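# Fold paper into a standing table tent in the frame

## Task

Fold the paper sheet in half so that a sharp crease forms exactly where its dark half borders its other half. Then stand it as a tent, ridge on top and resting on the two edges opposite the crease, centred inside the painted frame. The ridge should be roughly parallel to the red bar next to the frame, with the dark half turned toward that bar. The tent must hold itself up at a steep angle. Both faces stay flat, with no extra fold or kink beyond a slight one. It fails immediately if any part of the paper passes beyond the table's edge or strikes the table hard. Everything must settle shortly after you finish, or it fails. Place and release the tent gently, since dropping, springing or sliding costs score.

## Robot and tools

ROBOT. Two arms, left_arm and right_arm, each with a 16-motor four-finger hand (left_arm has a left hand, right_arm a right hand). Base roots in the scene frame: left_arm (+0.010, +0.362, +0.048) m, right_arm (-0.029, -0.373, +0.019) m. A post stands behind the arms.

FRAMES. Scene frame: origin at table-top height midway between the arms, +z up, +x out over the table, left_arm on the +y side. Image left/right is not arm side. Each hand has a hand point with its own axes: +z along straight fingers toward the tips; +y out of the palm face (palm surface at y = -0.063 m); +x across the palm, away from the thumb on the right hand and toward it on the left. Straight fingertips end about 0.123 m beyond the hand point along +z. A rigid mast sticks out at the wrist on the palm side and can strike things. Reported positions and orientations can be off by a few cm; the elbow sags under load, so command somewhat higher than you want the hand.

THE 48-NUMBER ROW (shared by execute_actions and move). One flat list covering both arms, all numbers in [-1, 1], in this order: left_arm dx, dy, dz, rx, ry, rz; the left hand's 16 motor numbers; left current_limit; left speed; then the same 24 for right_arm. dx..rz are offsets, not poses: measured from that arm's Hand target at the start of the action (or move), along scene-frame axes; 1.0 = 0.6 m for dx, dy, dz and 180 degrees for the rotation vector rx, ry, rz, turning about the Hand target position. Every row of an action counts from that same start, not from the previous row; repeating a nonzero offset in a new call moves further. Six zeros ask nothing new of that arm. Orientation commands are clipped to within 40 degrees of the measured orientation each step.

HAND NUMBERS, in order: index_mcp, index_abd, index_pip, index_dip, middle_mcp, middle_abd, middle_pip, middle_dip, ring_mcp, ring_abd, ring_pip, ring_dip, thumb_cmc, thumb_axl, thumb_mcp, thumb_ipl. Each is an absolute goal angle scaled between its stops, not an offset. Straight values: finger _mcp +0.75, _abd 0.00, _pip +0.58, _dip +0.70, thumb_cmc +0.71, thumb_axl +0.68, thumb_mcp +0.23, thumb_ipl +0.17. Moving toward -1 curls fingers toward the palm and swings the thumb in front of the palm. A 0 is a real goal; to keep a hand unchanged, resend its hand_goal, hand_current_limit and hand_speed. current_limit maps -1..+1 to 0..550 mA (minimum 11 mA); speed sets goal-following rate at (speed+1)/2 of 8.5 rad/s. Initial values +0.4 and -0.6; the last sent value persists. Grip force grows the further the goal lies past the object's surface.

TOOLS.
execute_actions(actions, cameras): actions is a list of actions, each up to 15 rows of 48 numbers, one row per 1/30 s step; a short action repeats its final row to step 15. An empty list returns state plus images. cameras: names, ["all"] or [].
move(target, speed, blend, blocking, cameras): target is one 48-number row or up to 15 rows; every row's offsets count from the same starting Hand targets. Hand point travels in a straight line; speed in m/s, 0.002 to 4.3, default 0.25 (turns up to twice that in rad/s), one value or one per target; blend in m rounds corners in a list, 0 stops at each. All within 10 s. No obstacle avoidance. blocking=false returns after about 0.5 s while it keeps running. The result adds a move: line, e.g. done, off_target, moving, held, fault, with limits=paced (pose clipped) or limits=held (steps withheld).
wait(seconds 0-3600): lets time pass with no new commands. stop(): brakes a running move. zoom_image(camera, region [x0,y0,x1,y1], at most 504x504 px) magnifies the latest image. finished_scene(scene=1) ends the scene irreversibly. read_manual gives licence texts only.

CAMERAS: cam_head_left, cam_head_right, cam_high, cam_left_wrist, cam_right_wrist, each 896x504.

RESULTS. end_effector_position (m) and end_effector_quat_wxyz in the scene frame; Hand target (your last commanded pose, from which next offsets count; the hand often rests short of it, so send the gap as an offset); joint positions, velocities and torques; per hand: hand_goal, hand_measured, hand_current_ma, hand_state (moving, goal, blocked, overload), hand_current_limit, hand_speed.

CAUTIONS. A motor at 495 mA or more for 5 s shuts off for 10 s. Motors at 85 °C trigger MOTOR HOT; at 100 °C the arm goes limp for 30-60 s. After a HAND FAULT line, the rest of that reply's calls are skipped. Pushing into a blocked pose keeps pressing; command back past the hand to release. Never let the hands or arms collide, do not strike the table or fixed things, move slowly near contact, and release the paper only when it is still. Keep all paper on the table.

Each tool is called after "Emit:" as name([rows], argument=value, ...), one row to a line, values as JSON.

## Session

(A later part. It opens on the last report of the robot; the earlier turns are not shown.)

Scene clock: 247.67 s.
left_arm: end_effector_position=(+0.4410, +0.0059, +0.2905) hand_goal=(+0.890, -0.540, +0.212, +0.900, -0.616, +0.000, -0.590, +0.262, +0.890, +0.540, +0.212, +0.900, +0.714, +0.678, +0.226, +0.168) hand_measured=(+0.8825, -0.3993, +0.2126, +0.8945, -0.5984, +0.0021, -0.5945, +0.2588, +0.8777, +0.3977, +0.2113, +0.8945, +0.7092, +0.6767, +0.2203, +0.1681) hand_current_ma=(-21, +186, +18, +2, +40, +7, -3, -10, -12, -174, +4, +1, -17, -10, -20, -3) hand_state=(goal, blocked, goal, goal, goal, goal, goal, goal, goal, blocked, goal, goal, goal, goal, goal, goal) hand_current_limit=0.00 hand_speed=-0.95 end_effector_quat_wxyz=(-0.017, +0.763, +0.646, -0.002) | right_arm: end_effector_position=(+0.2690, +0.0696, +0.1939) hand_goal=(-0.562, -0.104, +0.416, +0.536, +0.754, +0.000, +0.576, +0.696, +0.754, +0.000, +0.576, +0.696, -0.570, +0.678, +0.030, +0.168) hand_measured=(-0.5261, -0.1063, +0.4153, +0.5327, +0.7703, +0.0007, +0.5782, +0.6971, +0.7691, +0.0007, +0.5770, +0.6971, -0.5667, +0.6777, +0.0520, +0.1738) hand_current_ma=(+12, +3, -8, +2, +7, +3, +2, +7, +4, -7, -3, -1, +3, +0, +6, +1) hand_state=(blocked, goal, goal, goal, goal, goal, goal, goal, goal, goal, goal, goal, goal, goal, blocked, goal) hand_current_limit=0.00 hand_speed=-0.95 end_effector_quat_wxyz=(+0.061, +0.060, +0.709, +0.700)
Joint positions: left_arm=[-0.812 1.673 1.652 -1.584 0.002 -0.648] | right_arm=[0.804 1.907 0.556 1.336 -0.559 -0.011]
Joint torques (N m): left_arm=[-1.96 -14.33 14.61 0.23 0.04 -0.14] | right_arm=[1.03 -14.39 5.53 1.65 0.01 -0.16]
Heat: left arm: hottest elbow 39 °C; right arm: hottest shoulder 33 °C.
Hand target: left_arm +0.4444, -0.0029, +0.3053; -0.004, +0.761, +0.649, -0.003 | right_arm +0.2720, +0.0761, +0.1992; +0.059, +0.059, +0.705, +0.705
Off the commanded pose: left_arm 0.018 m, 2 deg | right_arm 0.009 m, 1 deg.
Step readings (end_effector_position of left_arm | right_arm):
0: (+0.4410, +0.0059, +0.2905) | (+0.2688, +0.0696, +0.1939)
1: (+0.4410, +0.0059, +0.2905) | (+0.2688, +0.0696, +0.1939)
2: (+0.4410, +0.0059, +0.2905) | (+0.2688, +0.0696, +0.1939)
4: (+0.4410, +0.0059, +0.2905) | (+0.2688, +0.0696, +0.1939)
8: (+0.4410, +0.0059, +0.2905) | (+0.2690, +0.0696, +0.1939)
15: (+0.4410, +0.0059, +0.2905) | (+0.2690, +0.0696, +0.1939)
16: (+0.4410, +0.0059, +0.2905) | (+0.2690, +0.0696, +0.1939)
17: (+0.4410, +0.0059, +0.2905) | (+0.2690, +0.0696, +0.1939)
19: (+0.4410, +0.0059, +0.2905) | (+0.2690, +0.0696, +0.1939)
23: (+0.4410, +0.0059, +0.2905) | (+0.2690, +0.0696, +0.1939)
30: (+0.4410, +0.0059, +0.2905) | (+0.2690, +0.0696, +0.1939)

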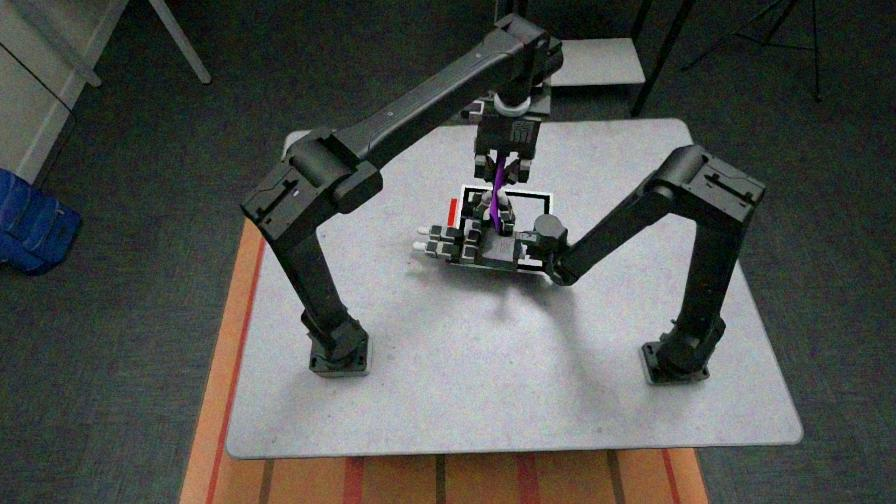

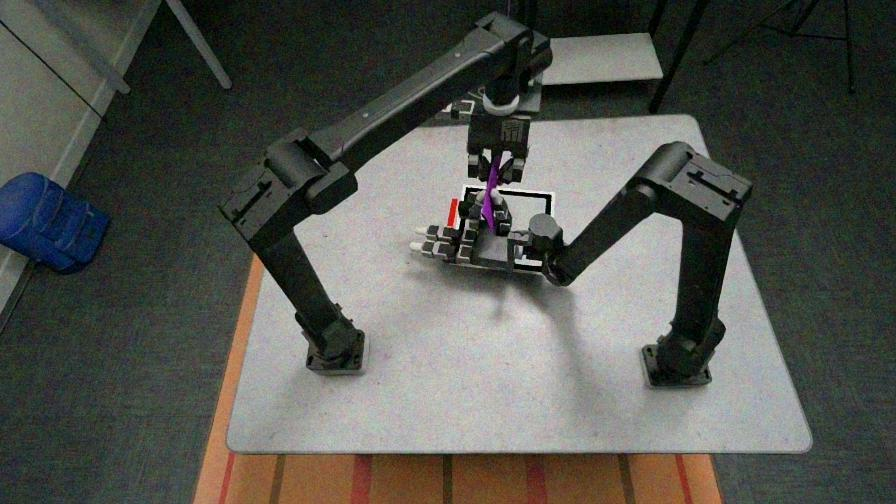

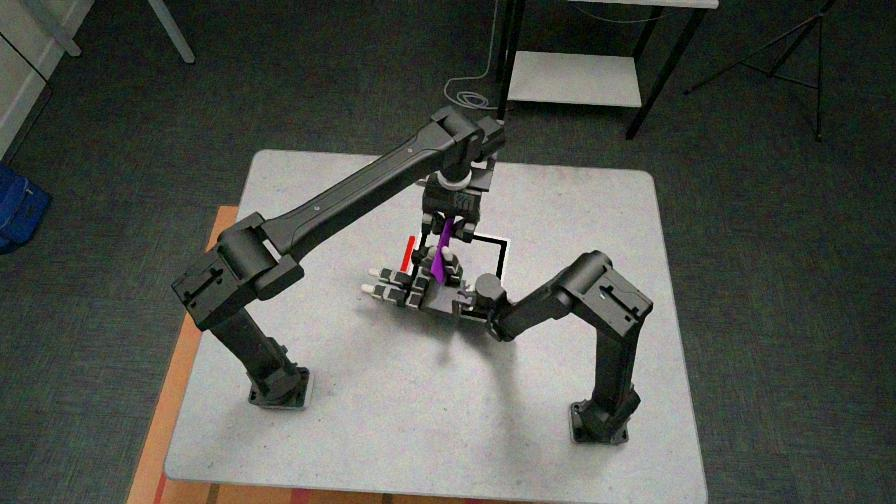

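Emit:
execute_actions([
  [[0,0,0,0,0,0,0.890,-0.54,0.212,0.899,-0.616,0,-0.591,0.261,0.890,0.54,0.212,0.899,0.714,0.678,0.226,0.168,0.0,-0.95,0,0,0,0,0,0,-0.629,-0.104,0.496,0.616,0.754,0,0.576,0.696,0.754,0,0.576,0.696,-0.571,0.678,0.030,0.168,0.0,-0.95]],
  [[0,0,0,0,0,0,0.890,-0.54,0.212,0.899,-0.616,0,-0.591,0.261,0.890,0.54,0.212,0.899,0.714,0.678,0.226,0.168,0.0,-0.95,0,0,0,0,0,0,-0.696,-0.104,0.577,0.696,0.754,0,0.576,0.696,0.754,0,0.576,0.696,-0.571,0.678,0.030,0.168,0.0,-0.95]],
], cameras=["cam_head_left","cam_head_right","cam_high","cam_left_wrist","cam_right_wrist"])

Emit:
zoom_image(camera="cam_head_left", region=[474, 174, 524, 224])

Emit:
zoom_image(camera="cam_high", region=[417, 238, 467, 288])

Emit:
zoom_image(camera="cam_head_right", region=[466, 174, 516, 224])

Scene clock: 249.67 s.
left_arm: end_effector_position=(+0.4410, +0.0059, +0.2905) hand_goal=(+0.890, -0.540, +0.212, +0.900, -0.616, +0.000, -0.590, +0.262, +0.890, +0.540, +0.212, +0.900, +0.714, +0.678, +0.226, +0.168) hand_measured=(+0.8825, -0.4008, +0.2126, +0.8945, -0.5984, +0.0021, -0.5945, +0.2588, +0.8777, +0.3963, +0.2113, +0.8933, +0.7092, +0.6777, +0.2203, +0.1672) hand_current_ma=(-18, +177, +0, +1, +25, +0, -6, -12, -12, -171, +20, +0, -5, -5, -14, +4) hand_state=(goal, blocked, goal, goal, goal, goal, goal, goal, goal, blocked, goal, goal, goal, goal, goal, goal) hand_current_limit=0.00 hand_speed=-0.95 end_effector_quat_wxyz=(-0.017, +0.763, +0.646, -0.002) | right_arm: end_effector_position=(+0.2690, +0.0696, +0.1939) hand_goal=(-0.696, -0.104, +0.578, +0.696, +0.754, +0.000, +0.576, +0.696, +0.754, +0.000, +0.576, +0.696, -0.570, +0.678, +0.030, +0.168) hand_measured=(-0.6623, -0.1063, +0.5808, +0.6945, +0.7703, -0.0008, +0.5795, +0.6971, +0.7703, +0.0021, +0.5770, +0.6971, -0.5667, +0.6777, +0.0520, +0.1729) hand_current_ma=(+13, -1, -7, +7, +9, +2, +7, +9, +9, -4, -5, -4, +8, -1, +4, +1) hand_state=(blocked, goal, goal, goal, goal, goal, goal, goal, goal, goal, goal, goal, goal, goal, blocked, goal) hand_current_limit=0.00 hand_speed=-0.95 end_effector_quat_wxyz=(+0.061, +0.060, +0.709, +0.700)
Joint positions: left_arm=[-0.812 1.673 1.652 -1.584 0.002 -0.648] | right_arm=[0.804 1.907 0.556 1.336 -0.559 -0.011]
Joint torques (N m): left_arm=[-1.9 -14.39 14.6 0.21 0.04 -0.14] | right_arm=[0.67 -15.09 5.53 1.65 0.02 -0.13]
Heat: left arm: hottest elbow 39 °C; right arm: hottest shoulder 33 °C.
Hand target: left_arm +0.4444, -0.0029, +0.3053; -0.004, +0.761, +0.649, -0.003 | right_arm +0.2720, +0.0761, +0.1992; +0.059, +0.059, +0.705, +0.705
Off the commanded pose: left_arm 0.018 m, 2 deg | right_arm 0.009 m, 1 deg.
Step readings (end_effector_position of left_arm | right_arm):
0: (+0.4410, +0.0059, +0.2905) | (+0.2690, +0.0696, +0.1939)
1: (+0.4410, +0.0059, +0.2905) | (+0.2690, +0.0696, +0.1939)
2: (+0.4410, +0.0059, +0.2905) | (+0.2690, +0.0696, +0.1939)
4: (+0.4410, +0.0059, +0.2905) | (+0.2690, +0.0696, +0.1939)
8: (+0.4410, +0.0059, +0.2905) | (+0.2690, +0.0696, +0.1939)
15: (+0.4410, +0.0059, +0.2905) | (+0.2690, +0.0696, +0.1939)
16: (+0.4410, +0.0059, +0.2905) | (+0.2690, +0.0696, +0.1939)
17: (+0.4410, +0.0059, +0.2905) | (+0.2690, +0.0696, +0.1939)
19: (+0.4410, +0.0059, +0.2905) | (+0.2690, +0.0696, +0.1939)
23: (+0.4410, +0.0059, +0.2905) | (+0.2690, +0.0696, +0.1939)
30: (+0.4410, +0.0059, +0.2905) | (+0.2690, +0.0696, +0.1939)
cam_left_wrist: T_world_to_cam=[[-0.74061, -0.66955, -0.05658, 0.32127], [-0.50785, 0.50263, 0.6996, -0.02123], [-0.43998, 0.54687, -0.71229, 0.52268]] pos_world=[0.45712, -0.06006, 0.40534]
cam_right_wrist: T_world_to_cam=[[0.75036, -0.05914, 0.65838, -0.28492], [0.34153, -0.81807, -0.46273, 0.00589], [0.56597, 0.57207, -0.59365, 0.0445]] pos_world=[0.1866, -0.03749, 0.21673]

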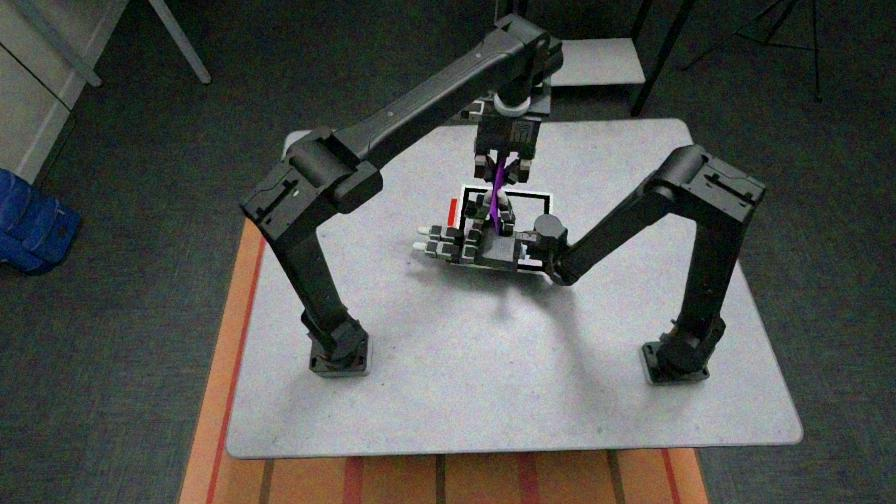

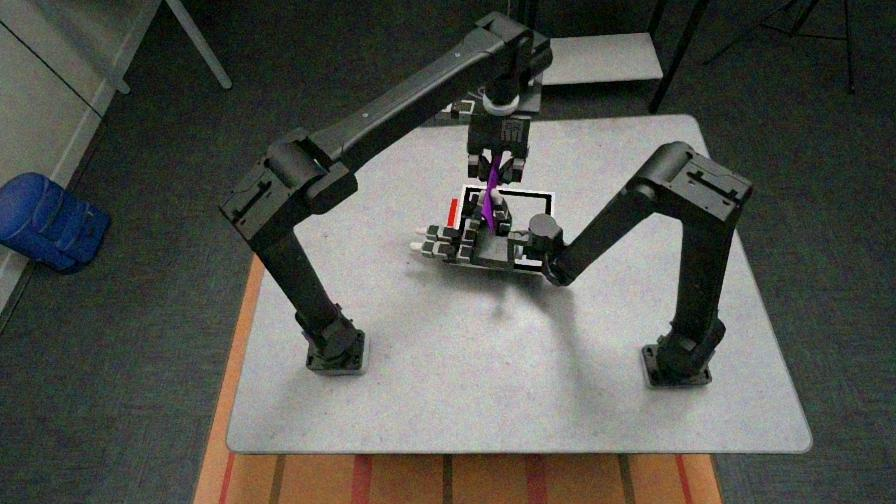

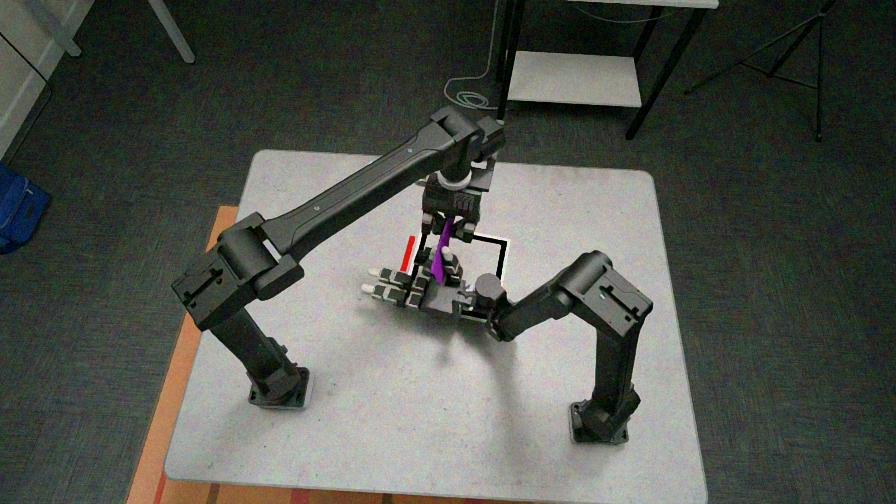

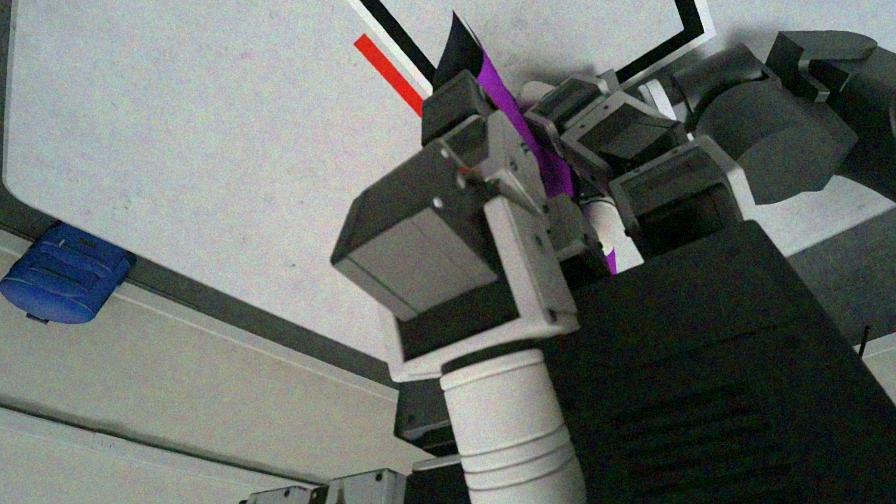

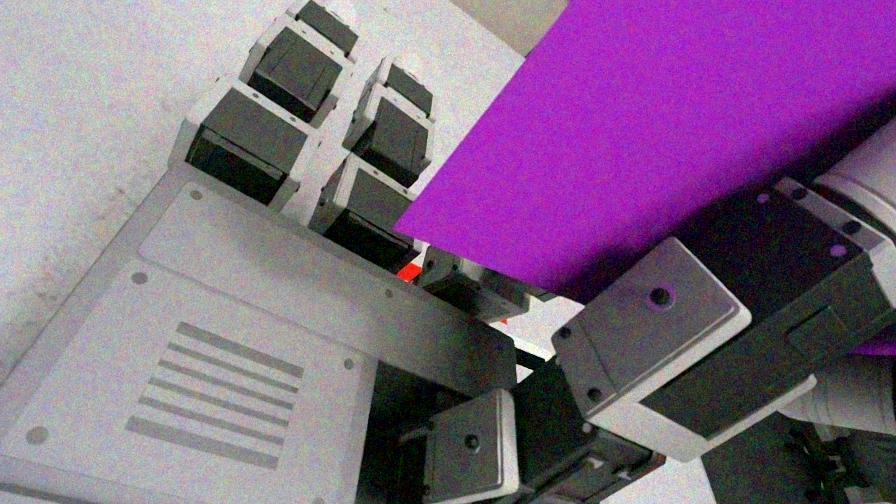

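Scaled by 10.080 from the camera's image (finer frame: 1280x720).

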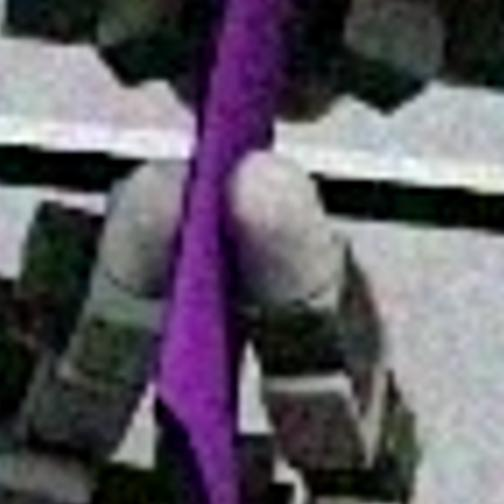

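Scaled by 10.080 from the camera's image (finer frame: 1280x720).

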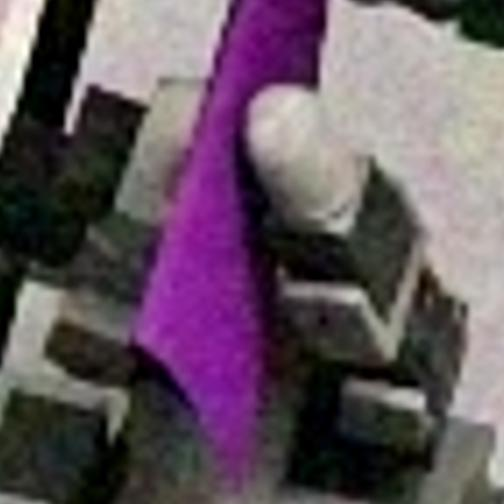

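Scaled by 10.080 from the camera's image (finer frame: 1280x720).

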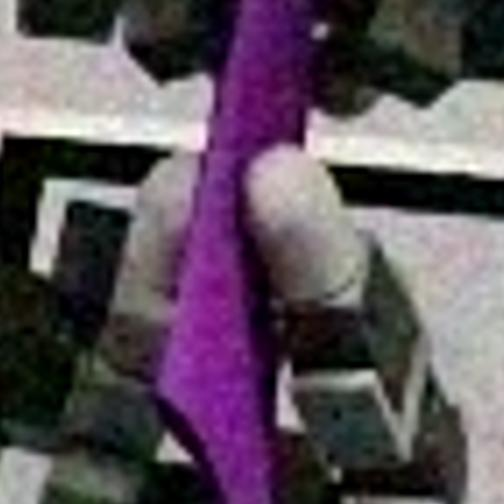

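Emit:
zoom_image(camera="cam_head_left", region=[484, 184, 508, 208])

Emit:
zoom_image(camera="cam_right_wrist", region=[500, 0, 896, 400])

Emit:
zoom_image(camera="cam_left_wrist", region=[400, 0, 660, 280])

Scaled by 21.000 from the camera's image (finer frame: 1280x720).

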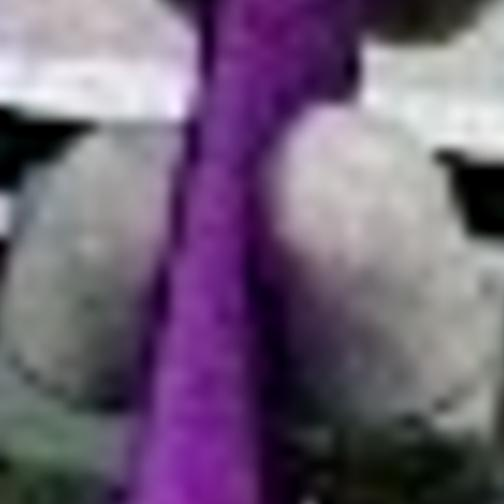

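Scaled by 1.260 from the camera's image (finer frame: 1280x720).

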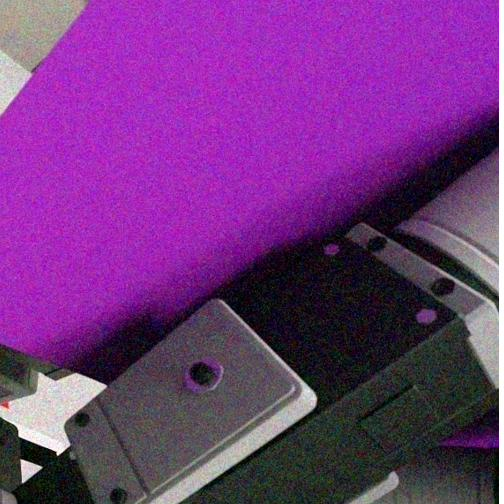

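Scaled by 1.800 from the camera's image (finer frame: 1280x720).

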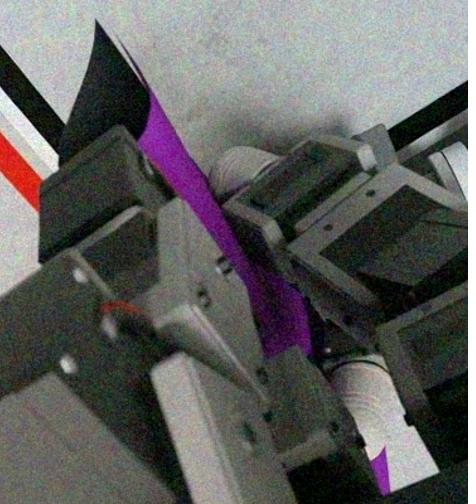

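Emit:
execute_actions([
  [[0,0,0,0,0,0,0.890,-0.54,0.212,0.899,-0.616,0,-0.591,0.261,0.890,0.54,0.212,0.899,0.714,0.678,0.226,0.168,0.0,-0.95,0,0,0,0,0,0,-0.452,-0.104,0.577,0.696,0.754,0,0.576,0.696,0.754,0,0.576,0.696,-0.571,0.678,0.260,0.168,0.0,-0.94]],
  [[0,0,0,0,0,0,0.890,-0.54,0.212,0.899,-0.616,0,-0.591,0.261,0.890,0.54,0.212,0.899,0.714,0.678,0.226,0.168,0.0,-0.95,0,0,0,0,0,0,-0.452,-0.104,0.577,0.696,0.754,0,0.576,0.696,0.754,0,0.576,0.696,-0.571,0.678,0.260,0.168,0.0,-0.94]],
  [[0,0,0,0,0,0,0.890,-0.54,0.212,0.899,-0.616,0,-0.591,0.261,0.890,0.54,0.212,0.899,0.714,0.678,0.226,0.168,0.0,-0.95,0,0,0,0,0,0,-0.452,-0.104,0.577,0.696,0.754,0,0.576,0.696,0.754,0,0.576,0.696,-0.571,0.678,0.260,0.168,0.0,-0.94]],
], cameras=["cam_head_left"])

Emit:
zoom_image(camera="cam_head_left", region=[474, 174, 524, 224])

Scene clock: 257.60 s.
left_arm: end_effector_position=(+0.4410, +0.0059, +0.2905) hand_goal=(+0.890, -0.540, +0.212, +0.900, -0.616, +0.000, -0.590, +0.262, +0.890, +0.540, +0.212, +0.900, +0.714, +0.678, +0.226, +0.168) hand_measured=(+0.8825, -0.3993, +0.2126, +0.8945, -0.5984, +0.0021, -0.5945, +0.2588, +0.8777, +0.3977, +0.2113, +0.8933, +0.7079, +0.6777, +0.2203, +0.1681) hand_current_ma=(-6, +175, +11, +3, +33, +7, -4, -11, -9, -171, -5, -10, -10, -2, -13, +0) hand_state=(goal, blocked, goal, goal, goal, goal, goal, goal, goal, blocked, goal, goal, goal, goal, goal, goal) hand_current_limit=0.00 hand_speed=-0.95 end_effector_quat_wxyz=(-0.017, +0.763, +0.646, -0.002) | right_arm: end_effector_position=(+0.2690, +0.0696, +0.1939) hand_goal=(-0.452, -0.104, +0.578, +0.696, +0.754, +0.000, +0.576, +0.696, +0.754, +0.000, +0.576, +0.696, -0.570, +0.678, +0.260, +0.168) hand_measured=(-0.4513, -0.1063, +0.5808, +0.6945, +0.7703, -0.0008, +0.5782, +0.6958, +0.7703, +0.0007, +0.5770, +0.6971, -0.5667, +0.6777, +0.2559, +0.1672) hand_current_ma=(+13, +0, -7, +7, +11, +1, +2, +6, +9, -4, -2, -4, +4, +1, +0, -4) hand_state=(goal, goal, goal, goal, goal, goal, goal, goal, goal, goal, goal, goal, goal, goal, goal, goal) hand_current_limit=0.00 hand_speed=-0.94 end_effector_quat_wxyz=(+0.061, +0.060, +0.709, +0.700)
Joint positions: left_arm=[-0.812 1.673 1.652 -1.584 0.002 -0.648] | right_arm=[0.804 1.907 0.556 1.336 -0.559 -0.011]
Joint torques (N m): left_arm=[-1.96 -14.39 14.61 0.23 0.04 -0.14] | right_arm=[0.85 -14.27 5.44 1.65 0.03 -0.14]
Heat: left arm: hottest elbow 39 °C; right arm: hottest shoulder 33 °C.
Hand target: left_arm +0.4444, -0.0029, +0.3053; -0.004, +0.761, +0.649, -0.003 | right_arm +0.2720, +0.0761, +0.1992; +0.059, +0.059, +0.705, +0.705
Off the commanded pose: left_arm 0.018 m, 2 deg | right_arm 0.009 m, 1 deg.
Step readings (end_effector_position of left_arm | right_arm):
0: (+0.4410, +0.0059, +0.2905) | (+0.2690, +0.0696, +0.1939)
1: (+0.4410, +0.0059, +0.2905) | (+0.2690, +0.0696, +0.1939)
2: (+0.4410, +0.0059, +0.2905) | (+0.2690, +0.0696, +0.1939)
4: (+0.4410, +0.0059, +0.2905) | (+0.2690, +0.0696, +0.1939)
8: (+0.4410, +0.0059, +0.2905) | (+0.2690, +0.0696, +0.1939)
15: (+0.4410, +0.0059, +0.2905) | (+0.2690, +0.0696, +0.1939)
16: (+0.4410, +0.0059, +0.2905) | (+0.2690, +0.0696, +0.1939)
17: (+0.4410, +0.0059, +0.2905) | (+0.2690, +0.0696, +0.1939)
19: (+0.4410, +0.0059, +0.2905) | (+0.2690, +0.0696, +0.1939)
23: (+0.4410, +0.0059, +0.2905) | (+0.2690, +0.0696, +0.1939)
30: (+0.4410, +0.0059, +0.2905) | (+0.2690, +0.0696, +0.1939)
31: (+0.4410, +0.0059, +0.2905) | (+0.2690, +0.0696, +0.1939)
32: (+0.4410, +0.0059, +0.2905) | (+0.2690, +0.0696, +0.1939)
34: (+0.4410, +0.0059, +0.2905) | (+0.2690, +0.0696, +0.1939)
38: (+0.4410, +0.0059, +0.2905) | (+0.2690, +0.0696, +0.1939)
45: (+0.4410, +0.0059, +0.2905) | (+0.2690, +0.0696, +0.1939)

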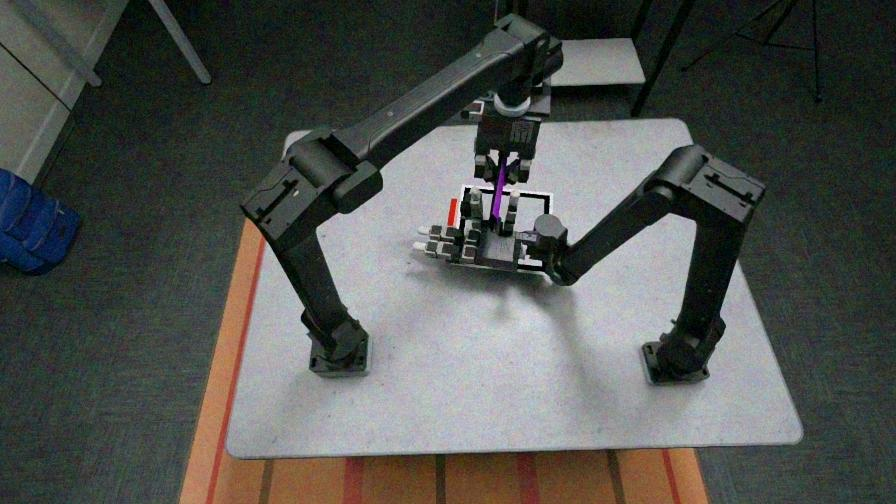

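Scaled by 10.080 from the camera's image (finer frame: 1280x720).

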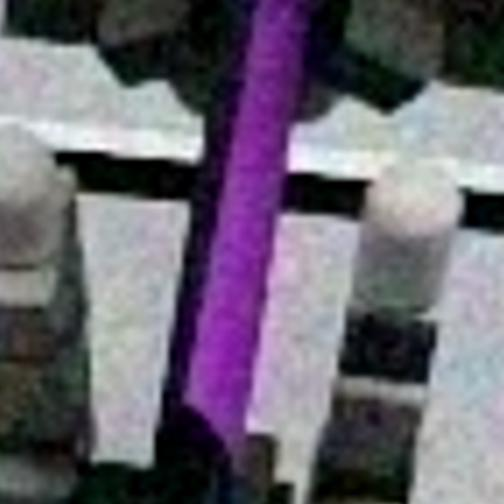

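Emit:
execute_actions([
  [[0,0,0,0,0,0,0.890,-0.54,0.212,0.899,-0.616,0,-0.591,0.261,0.890,0.54,0.212,0.899,0.714,0.678,0.226,0.168,0.0,-0.95,0,0,0,0,0,0,0.754,0.0,0.577,0.696,0.754,0,0.576,0.696,0.754,0,0.576,0.696,-0.571,0.678,0.260,0.168,0.0,-0.7]],
  [[0,0,0,0,0,0,0.890,-0.54,0.212,0.899,-0.616,0,-0.591,0.261,0.890,0.54,0.212,0.899,0.714,0.678,0.226,0.168,0.0,-0.95,0,0,0,0,0,0,0.754,0.0,0.577,0.696,0.754,0,0.576,0.696,0.754,0,0.576,0.696,-0.571,0.678,0.260,0.168,0.0,-0.7]],
  [[0,0,0,0,0,0,0.890,-0.54,0.212,0.899,-0.616,0,-0.591,0.261,0.890,0.54,0.212,0.899,0.714,0.678,0.226,0.168,0.0,-0.95,0,0,0,0,0,0,0.754,0.0,0.577,0.696,0.754,0,0.576,0.696,0.754,0,0.576,0.696,-0.571,0.678,0.260,0.168,0.0,-0.7]],
], cameras=[])

Emit:
move(target=[0,0,0,0,0,0,0.890,-0.54,0.212,0.899,-0.616,0,-0.591,0.261,0.890,0.54,0.212,0.899,0.714,0.678,0.226,0.168,0.0,-0.95,-0.028,-0.167,0,0,0,0,0.754,0.0,0.577,0.696,0.754,0,0.576,0.696,0.754,0,0.576,0.696,-0.571,0.678,0.260,0.168,0.0,-0.7], speed=0.08, cameras=["cam_head_left","cam_high"])

Scene clock: 260.07 s.
left_arm: end_effector_position=(+0.4410, +0.0059, +0.2905) hand_goal=(+0.890, -0.540, +0.212, +0.900, -0.616, +0.000, -0.590, +0.262, +0.890, +0.540, +0.212, +0.900, +0.714, +0.678, +0.226, +0.168) hand_measured=(+0.8825, -0.3993, +0.2113, +0.8945, -0.5984, +0.0021, -0.5945, +0.2588, +0.8777, +0.3977, +0.2113, +0.8933, +0.7092, +0.6777, +0.2203, +0.1672) hand_current_ma=(-13, +183, +1, -2, +36, +0, +8, -8, -21, -182, +1, +6, -13, -11, -20, +2) hand_state=(goal, blocked, goal, goal, goal, goal, goal, goal, goal, blocked, goal, goal, goal, goal, goal, goal) hand_current_limit=0.00 hand_speed=-0.95 end_effector_quat_wxyz=(-0.017, +0.763, +0.646, -0.002) | right_arm: end_effector_position=(+0.2690, +0.0696, +0.1939) hand_goal=(+0.754, +0.000, +0.578, +0.696, +0.754, +0.000, +0.576, +0.696, +0.754, +0.000, +0.576, +0.696, -0.570, +0.678, +0.260, +0.168) hand_measured=(+0.7764, -0.0023, +0.5808, +0.6932, +0.7703, -0.0008, +0.5795, +0.6971, +0.7703, +0.0007, +0.5770, +0.6971, -0.5667, +0.6777, +0.2559, +0.1672) hand_current_ma=(+8, +1, -9, +5, +11, +2, +7, +11, +4, +1, -6, -4, +6, +1, +2, +1) hand_state=(blocked, goal, goal, goal, goal, goal, goal, goal, goal, goal, goal, goal, goal, goal, goal, goal) hand_current_limit=0.00 hand_speed=-0.70 end_effector_quat_wxyz=(+0.061, +0.060, +0.709, +0.700)
Joint positions: left_arm=[-0.812 1.673 1.652 -1.584 0.002 -0.648] | right_arm=[0.804 1.907 0.556 1.336 -0.559 -0.011]
Joint torques (N m): left_arm=[-1.9 -14.33 14.6 0.23 0.04 -0.14] | right_arm=[0.44 -14.62 5.48 1.69 0.02 -0.12]
Heat: left arm: hottest elbow 39 °C; right arm: hottest shoulder 33 °C.
Hand target: left_arm +0.4444, -0.0029, +0.3053; -0.004, +0.761, +0.649, -0.003 | right_arm +0.2720, +0.0761, +0.1992; +0.059, +0.059, +0.705, +0.705
Off the commanded pose: left_arm 0.018 m, 2 deg | right_arm 0.009 m, 1 deg.
Step readings (end_effector_position of left_arm | right_arm):
0: (+0.4410, +0.0059, +0.2905) | (+0.2690, +0.0696, +0.1939)
1: (+0.4410, +0.0059, +0.2905) | (+0.2690, +0.0696, +0.1939)
2: (+0.4410, +0.0059, +0.2905) | (+0.2690, +0.0696, +0.1939)
4: (+0.4410, +0.0059, +0.2905) | (+0.2690, +0.0696, +0.1939)
8: (+0.4410, +0.0059, +0.2905) | (+0.2690, +0.0696, +0.1939)
15: (+0.4410, +0.0059, +0.2905) | (+0.2690, +0.0696, +0.1939)
16: (+0.4410, +0.0059, +0.2905) | (+0.2690, +0.0696, +0.1939)
17: (+0.4410, +0.0059, +0.2905) | (+0.2690, +0.0696, +0.1939)
19: (+0.4410, +0.0059, +0.2905) | (+0.2690, +0.0696, +0.1939)
23: (+0.4410, +0.0059, +0.2905) | (+0.2690, +0.0696, +0.1939)
30: (+0.4410, +0.0059, +0.2905) | (+0.2690, +0.0696, +0.1939)
31: (+0.4410, +0.0059, +0.2905) | (+0.2690, +0.0696, +0.1939)
32: (+0.4410, +0.0059, +0.2905) | (+0.2690, +0.0696, +0.1939)
34: (+0.4410, +0.0059, +0.2905) | (+0.2690, +0.0696, +0.1939)
38: (+0.4410, +0.0059, +0.2905) | (+0.2690, +0.0696, +0.1939)
45: (+0.4410, +0.0059, +0.2905) | (+0.2690, +0.0696, +0.1939)

Scene clock: 261.80 s.
left_arm: end_effector_position=(+0.4410, +0.0059, +0.2905) hand_goal=(+0.890, -0.540, +0.212, +0.900, -0.616, +0.000, -0.590, +0.262, +0.890, +0.540, +0.212, +0.900, +0.714, +0.678, +0.226, +0.168) hand_measured=(+0.8837, -0.3993, +0.2126, +0.8945, -0.5984, +0.0021, -0.5945, +0.2588, +0.8777, +0.3977, +0.2113, +0.8933, +0.7092, +0.6777, +0.2203, +0.1681) hand_current_ma=(-19, +176, +5, +6, +41, -5, -1, -18, -14, -176, -6, -9, -6, -4, -21, +0) hand_state=(goal, blocked, goal, goal, goal, goal, goal, goal, goal, blocked, goal, goal, goal, goal, goal, goal) hand_current_limit=0.00 hand_speed=-0.95 end_effector_quat_wxyz=(-0.017, +0.763, +0.646, -0.002) | right_arm: end_effector_position=(+0.2557, -0.0202, +0.1902) hand_goal=(+0.754, +0.000, +0.578, +0.696, +0.754, +0.000, +0.576, +0.696, +0.754, +0.000, +0.576, +0.696, -0.570, +0.678, +0.260, +0.168) hand_measured=(+0.7764, +0.0007, +0.5795, +0.6945, +0.7703, -0.0008, +0.5795, +0.6971, +0.7703, +0.0007, +0.5770, +0.6971, -0.5667, +0.6777, +0.2608, +0.1672) hand_current_ma=(+12, +4, -10, +6, +12, +6, +1, +10, +9, +1, -1, -4, +5, +0, +0, -1) hand_state=(blocked, goal, goal, goal, goal, goal, goal, goal, goal, goal, goal, goal, goal, goal, goal, goal) hand_current_limit=0.00 hand_speed=-0.70 end_effector_quat_wxyz=(+0.054, +0.061, +0.712, +0.698)
Joint positions: left_arm=[-0.812 1.673 1.652 -1.584 0.002 -0.648] | right_arm=[0.633 1.866 0.362 1.476 -0.737 -0.011]
Joint torques (N m): left_arm=[-1.9 -14.39 14.6 0.23 0.04 -0.14] | right_arm=[-0.09 -13.39 1.91 2.65 -0.18 -0.13]
Heat: left arm: hottest elbow 39 °C; right arm: hottest shoulder 33 °C.
Hand target: left_arm +0.4444, -0.0029, +0.3053; -0.004, +0.761, +0.649, -0.003 | right_arm +0.2554, -0.0240, +0.1992; +0.059, +0.059, +0.704, +0.705
Off the commanded pose: left_arm 0.018 m, 2 deg | right_arm 0.010 m, 1 deg.
move: done

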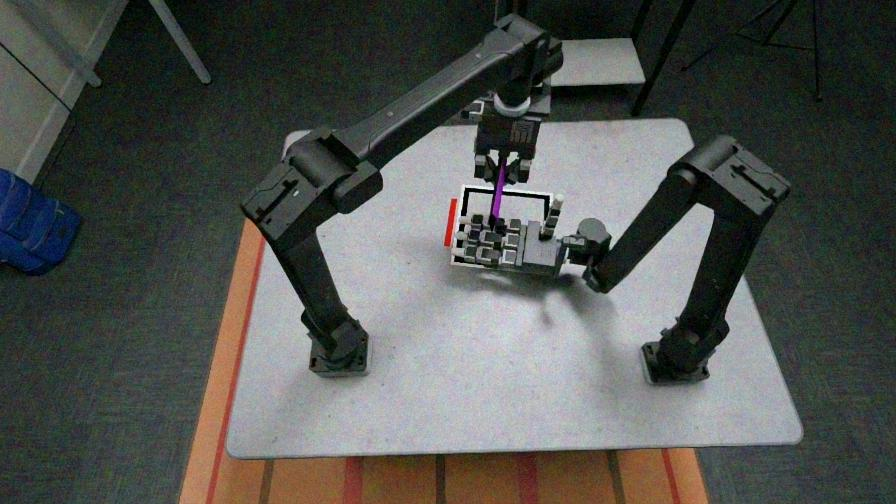

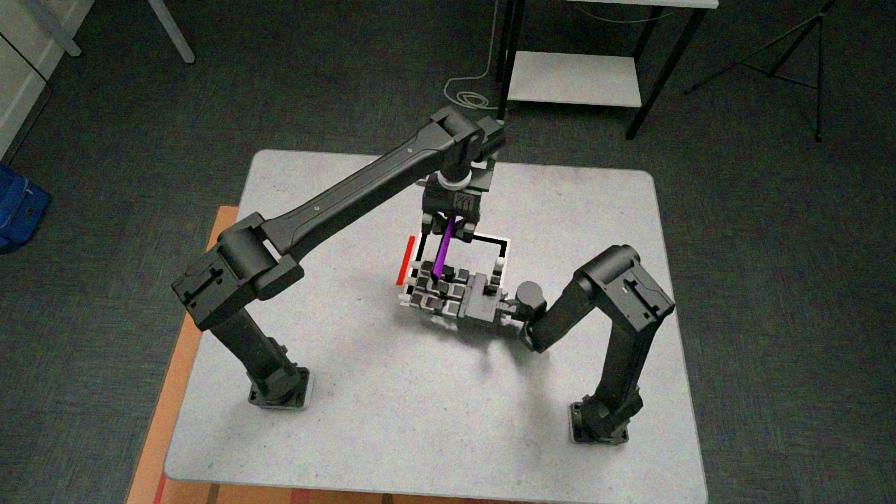

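Emit:
move([
  [0,0,0,0,0,0,0.890,-0.54,0.212,0.899,-0.616,0,-0.591,0.261,0.890,0.54,0.212,0.899,0.714,0.678,0.226,0.168,0.0,-0.95,-0.03,-0.175,0.025,0,0,0,0.754,0.0,0.577,0.696,0.754,0,0.576,0.696,0.754,0,0.576,0.696,-0.571,0.678,0.260,0.168,0.0,-0.7],
  [0,0,0,0,0,0,0.890,-0.54,0.212,0.899,-0.616,0,-0.591,0.261,0.890,0.54,0.212,0.899,0.714,0.678,0.226,0.168,0.0,-0.95,-0.04,-0.25,0.133,0,0,0,0.754,0.0,0.577,0.696,0.754,0,0.576,0.696,0.754,0,0.576,0.696,-0.571,0.678,0.260,0.168,0.0,-0.7],
], speed=0.1, blend=0.02, cameras=["cam_head_left"])

Scene clock: 265.50 s.
left_arm: end_effector_position=(+0.4410, +0.0059, +0.2905) hand_goal=(+0.890, -0.540, +0.212, +0.900, -0.616, +0.000, -0.590, +0.262, +0.890, +0.540, +0.212, +0.900, +0.714, +0.678, +0.226, +0.168) hand_measured=(+0.8837, -0.3993, +0.2113, +0.8945, -0.5984, +0.0021, -0.5932, +0.2588, +0.8777, +0.3977, +0.2113, +0.8933, +0.7092, +0.6777, +0.2203, +0.1681) hand_current_ma=(-13, +190, +7, +4, +38, -2, -8, +3, -18, -175, +1, +4, -3, -7, -13, -8) hand_state=(goal, blocked, goal, goal, goal, goal, goal, goal, goal, blocked, goal, goal, goal, goal, goal, goal) hand_current_limit=0.00 hand_speed=-0.95 end_effector_quat_wxyz=(-0.017, +0.763, +0.646, -0.002) | right_arm: end_effector_position=(+0.2319, -0.1722, +0.2763) hand_goal=(+0.754, +0.000, +0.578, +0.696, +0.754, +0.000, +0.576, +0.696, +0.754, +0.000, +0.576, +0.696, -0.570, +0.678, +0.260, +0.168) hand_measured=(+0.7764, +0.0007, +0.5795, +0.6945, +0.7703, -0.0008, +0.5782, +0.6958, +0.7703, +0.0007, +0.5770, +0.6971, -0.5667, +0.6777, +0.2598, +0.1672) hand_current_ma=(+9, +1, -8, +4, +14, +6, +3, +13, +5, -2, -2, +1, +6, +1, -3, -5) hand_state=(blocked, goal, goal, goal, goal, goal, goal, goal, goal, goal, goal, goal, goal, goal, goal, goal) hand_current_limit=0.00 hand_speed=-0.70 end_effector_quat_wxyz=(+0.051, +0.064, +0.704, +0.705)
Joint positions: left_arm=[-0.812 1.673 1.652 -1.584 0.002 -0.648] | right_arm=[0.124 1.227 0.144 1.082 -1.249 0.018]
Joint torques (N m): left_arm=[-1.96 -14.39 14.6 0.21 0.05 -0.14] | right_arm=[-0.21 -6.24 5.6 1.06 -0.14 -0.37]
Heat: left arm: hottest elbow 39 °C; right arm: hottest shoulder 33 °C.
Hand target: left_arm +0.4444, -0.0029, +0.3053; -0.004, +0.761, +0.649, -0.003 | right_arm +0.2314, -0.1740, +0.2790; +0.059, +0.059, +0.705, +0.705
Off the commanded pose: left_arm 0.018 m, 2 deg | right_arm 0.003 m, 1 deg.
move: done

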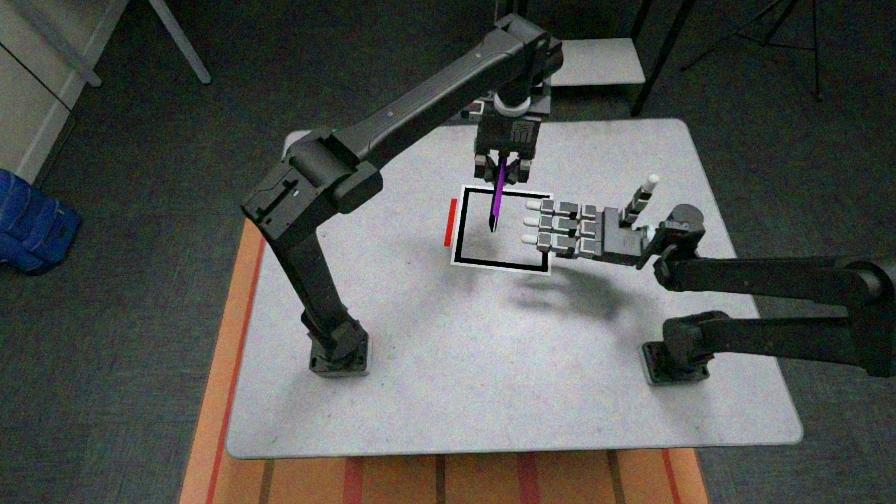

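Emit:
move(target=[0,0,-0.25,0,0,0,0.890,-0.54,0.212,0.899,-0.616,0,-0.591,0.261,0.890,0.54,0.212,0.899,0.714,0.678,0.226,0.168,0.0,-0.95,0,0,0,0,0,0,0.754,0.0,0.577,0.696,0.754,0,0.576,0.696,0.754,0,0.576,0.696,-0.571,0.678,0.260,0.168,0.0,-0.7], speed=0.07, cameras=["cam_head_left","cam_head_right","cam_high","cam_left_wrist"])

Emit:
zoom_image(camera="cam_head_left", region=[450, 150, 550, 250])

Emit:
zoom_image(camera="cam_high", region=[390, 210, 490, 310])

Scene clock: 268.77 s.
left_arm: end_effector_position=(+0.4458, +0.0009, +0.1611) hand_goal=(+0.890, -0.540, +0.212, +0.900, -0.616, +0.000, -0.590, +0.262, +0.890, +0.540, +0.212, +0.900, +0.714, +0.678, +0.226, +0.168) hand_measured=(+0.8825, -0.3993, +0.2126, +0.8945, -0.5984, +0.0021, -0.5945, +0.2588, +0.8777, +0.3977, +0.2113, +0.8933, +0.7092, +0.6777, +0.2203, +0.1681) hand_current_ma=(-19, +179, +1, +7, +40, -2, -6, -8, -13, -167, +2, -14, -6, -2, -16, -5) hand_state=(goal, blocked, goal, goal, goal, goal, goal, goal, goal, blocked, goal, goal, goal, goal, goal, goal) hand_current_limit=0.00 hand_speed=-0.95 end_effector_quat_wxyz=(-0.003, +0.763, +0.647, -0.001) | right_arm: end_effector_position=(+0.2318, -0.1722, +0.2763) hand_goal=(+0.754, +0.000, +0.578, +0.696, +0.754, +0.000, +0.576, +0.696, +0.754, +0.000, +0.576, +0.696, -0.570, +0.678, +0.260, +0.168) hand_measured=(+0.7764, +0.0007, +0.5808, +0.6945, +0.7716, -0.0008, +0.5795, +0.6971, +0.7703, +0.0007, +0.5770, +0.6971, -0.5667, +0.6777, +0.2608, +0.1672) hand_current_ma=(+10, +2, -8, +4, +8, -1, +5, +9, +0, -3, +0, -1, +6, -2, +0, -1) hand_state=(blocked, goal, goal, goal, goal, goal, goal, goal, goal, goal, goal, goal, goal, goal, goal, goal) hand_current_limit=0.00 hand_speed=-0.70 end_effector_quat_wxyz=(+0.051, +0.063, +0.704, +0.705)
Joint positions: left_arm=[-0.812 1.736 1.384 -1.224 0.002 -0.648] | right_arm=[0.124 1.227 0.144 1.082 -1.249 0.017]
Joint torques (N m): left_arm=[-1.96 -14.27 10.24 0.91 0.04 -0.13] | right_arm=[-0.09 -6.07 5.53 1.2 -0.12 -0.32]
Heat: left arm: hottest elbow 39 °C; right arm: hottest shoulder 33 °C.
Hand target: left_arm +0.4445, -0.0030, +0.1553; -0.003, +0.761, +0.649, -0.003 | right_arm +0.2313, -0.1740, +0.2789; +0.059, +0.059, +0.704, +0.705
Off the commanded pose: left_arm 0.007 m, 0 deg | right_arm 0.003 m, 1 deg.
move: done
cam_left_wrist: T_world_to_cam=[[-0.73914, -0.67112, -0.0572, 0.31362], [-0.52218, 0.51732, 0.67802, 0.08411], [-0.42544, 0.53102, -0.73281, 0.43229]] pos_world=[0.45965, -0.06259, 0.2777]

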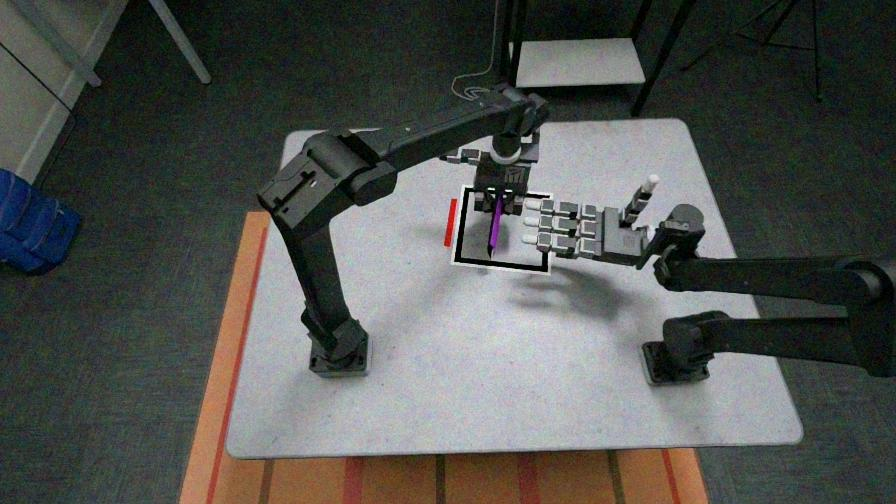

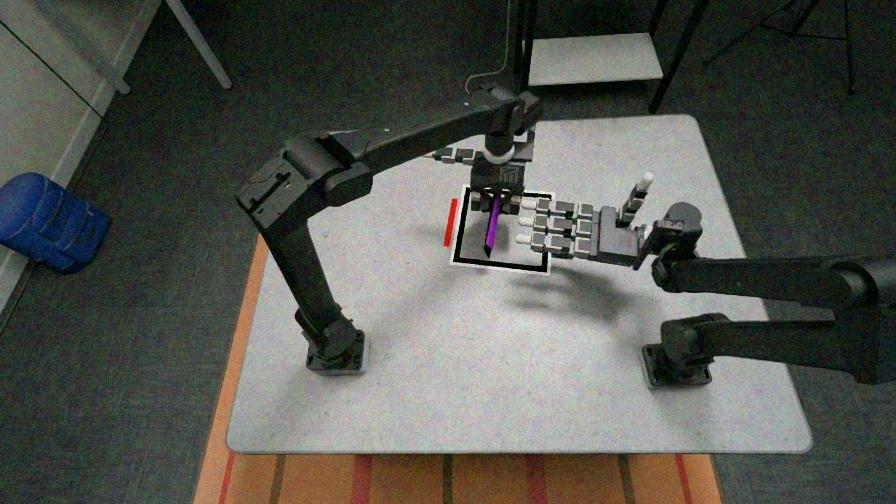

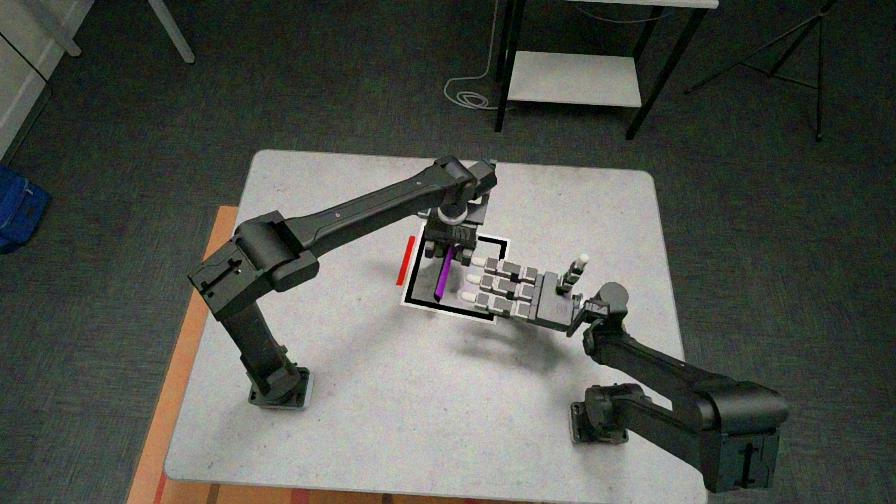

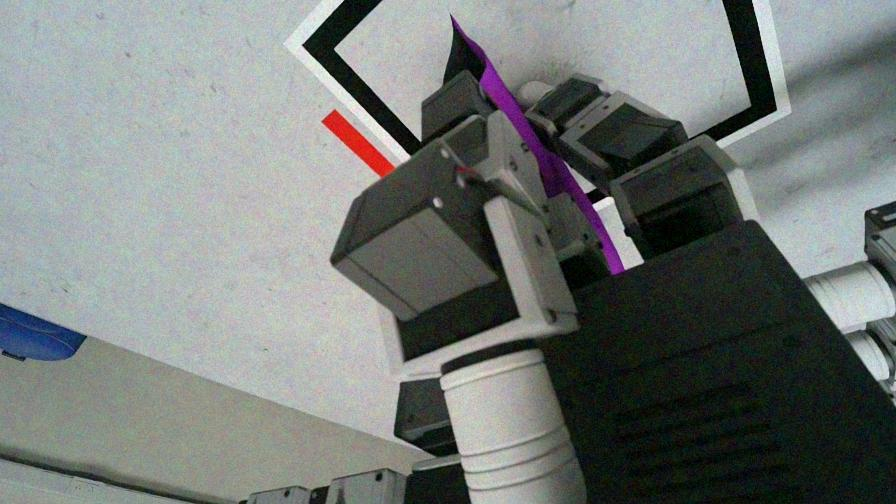

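Scaled by 5.040 from the camera's image (finer frame: 1280x720).

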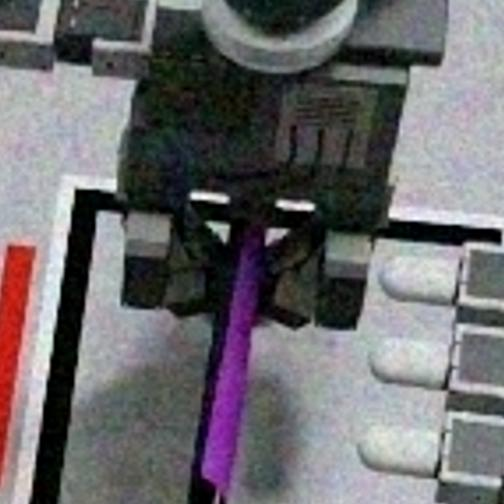

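Scaled by 5.040 from the camera's image (finer frame: 1280x720).

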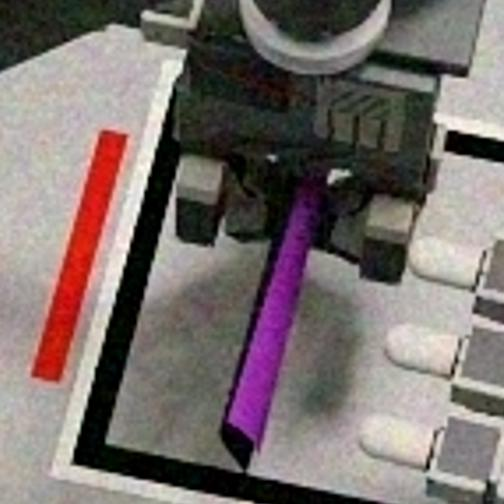

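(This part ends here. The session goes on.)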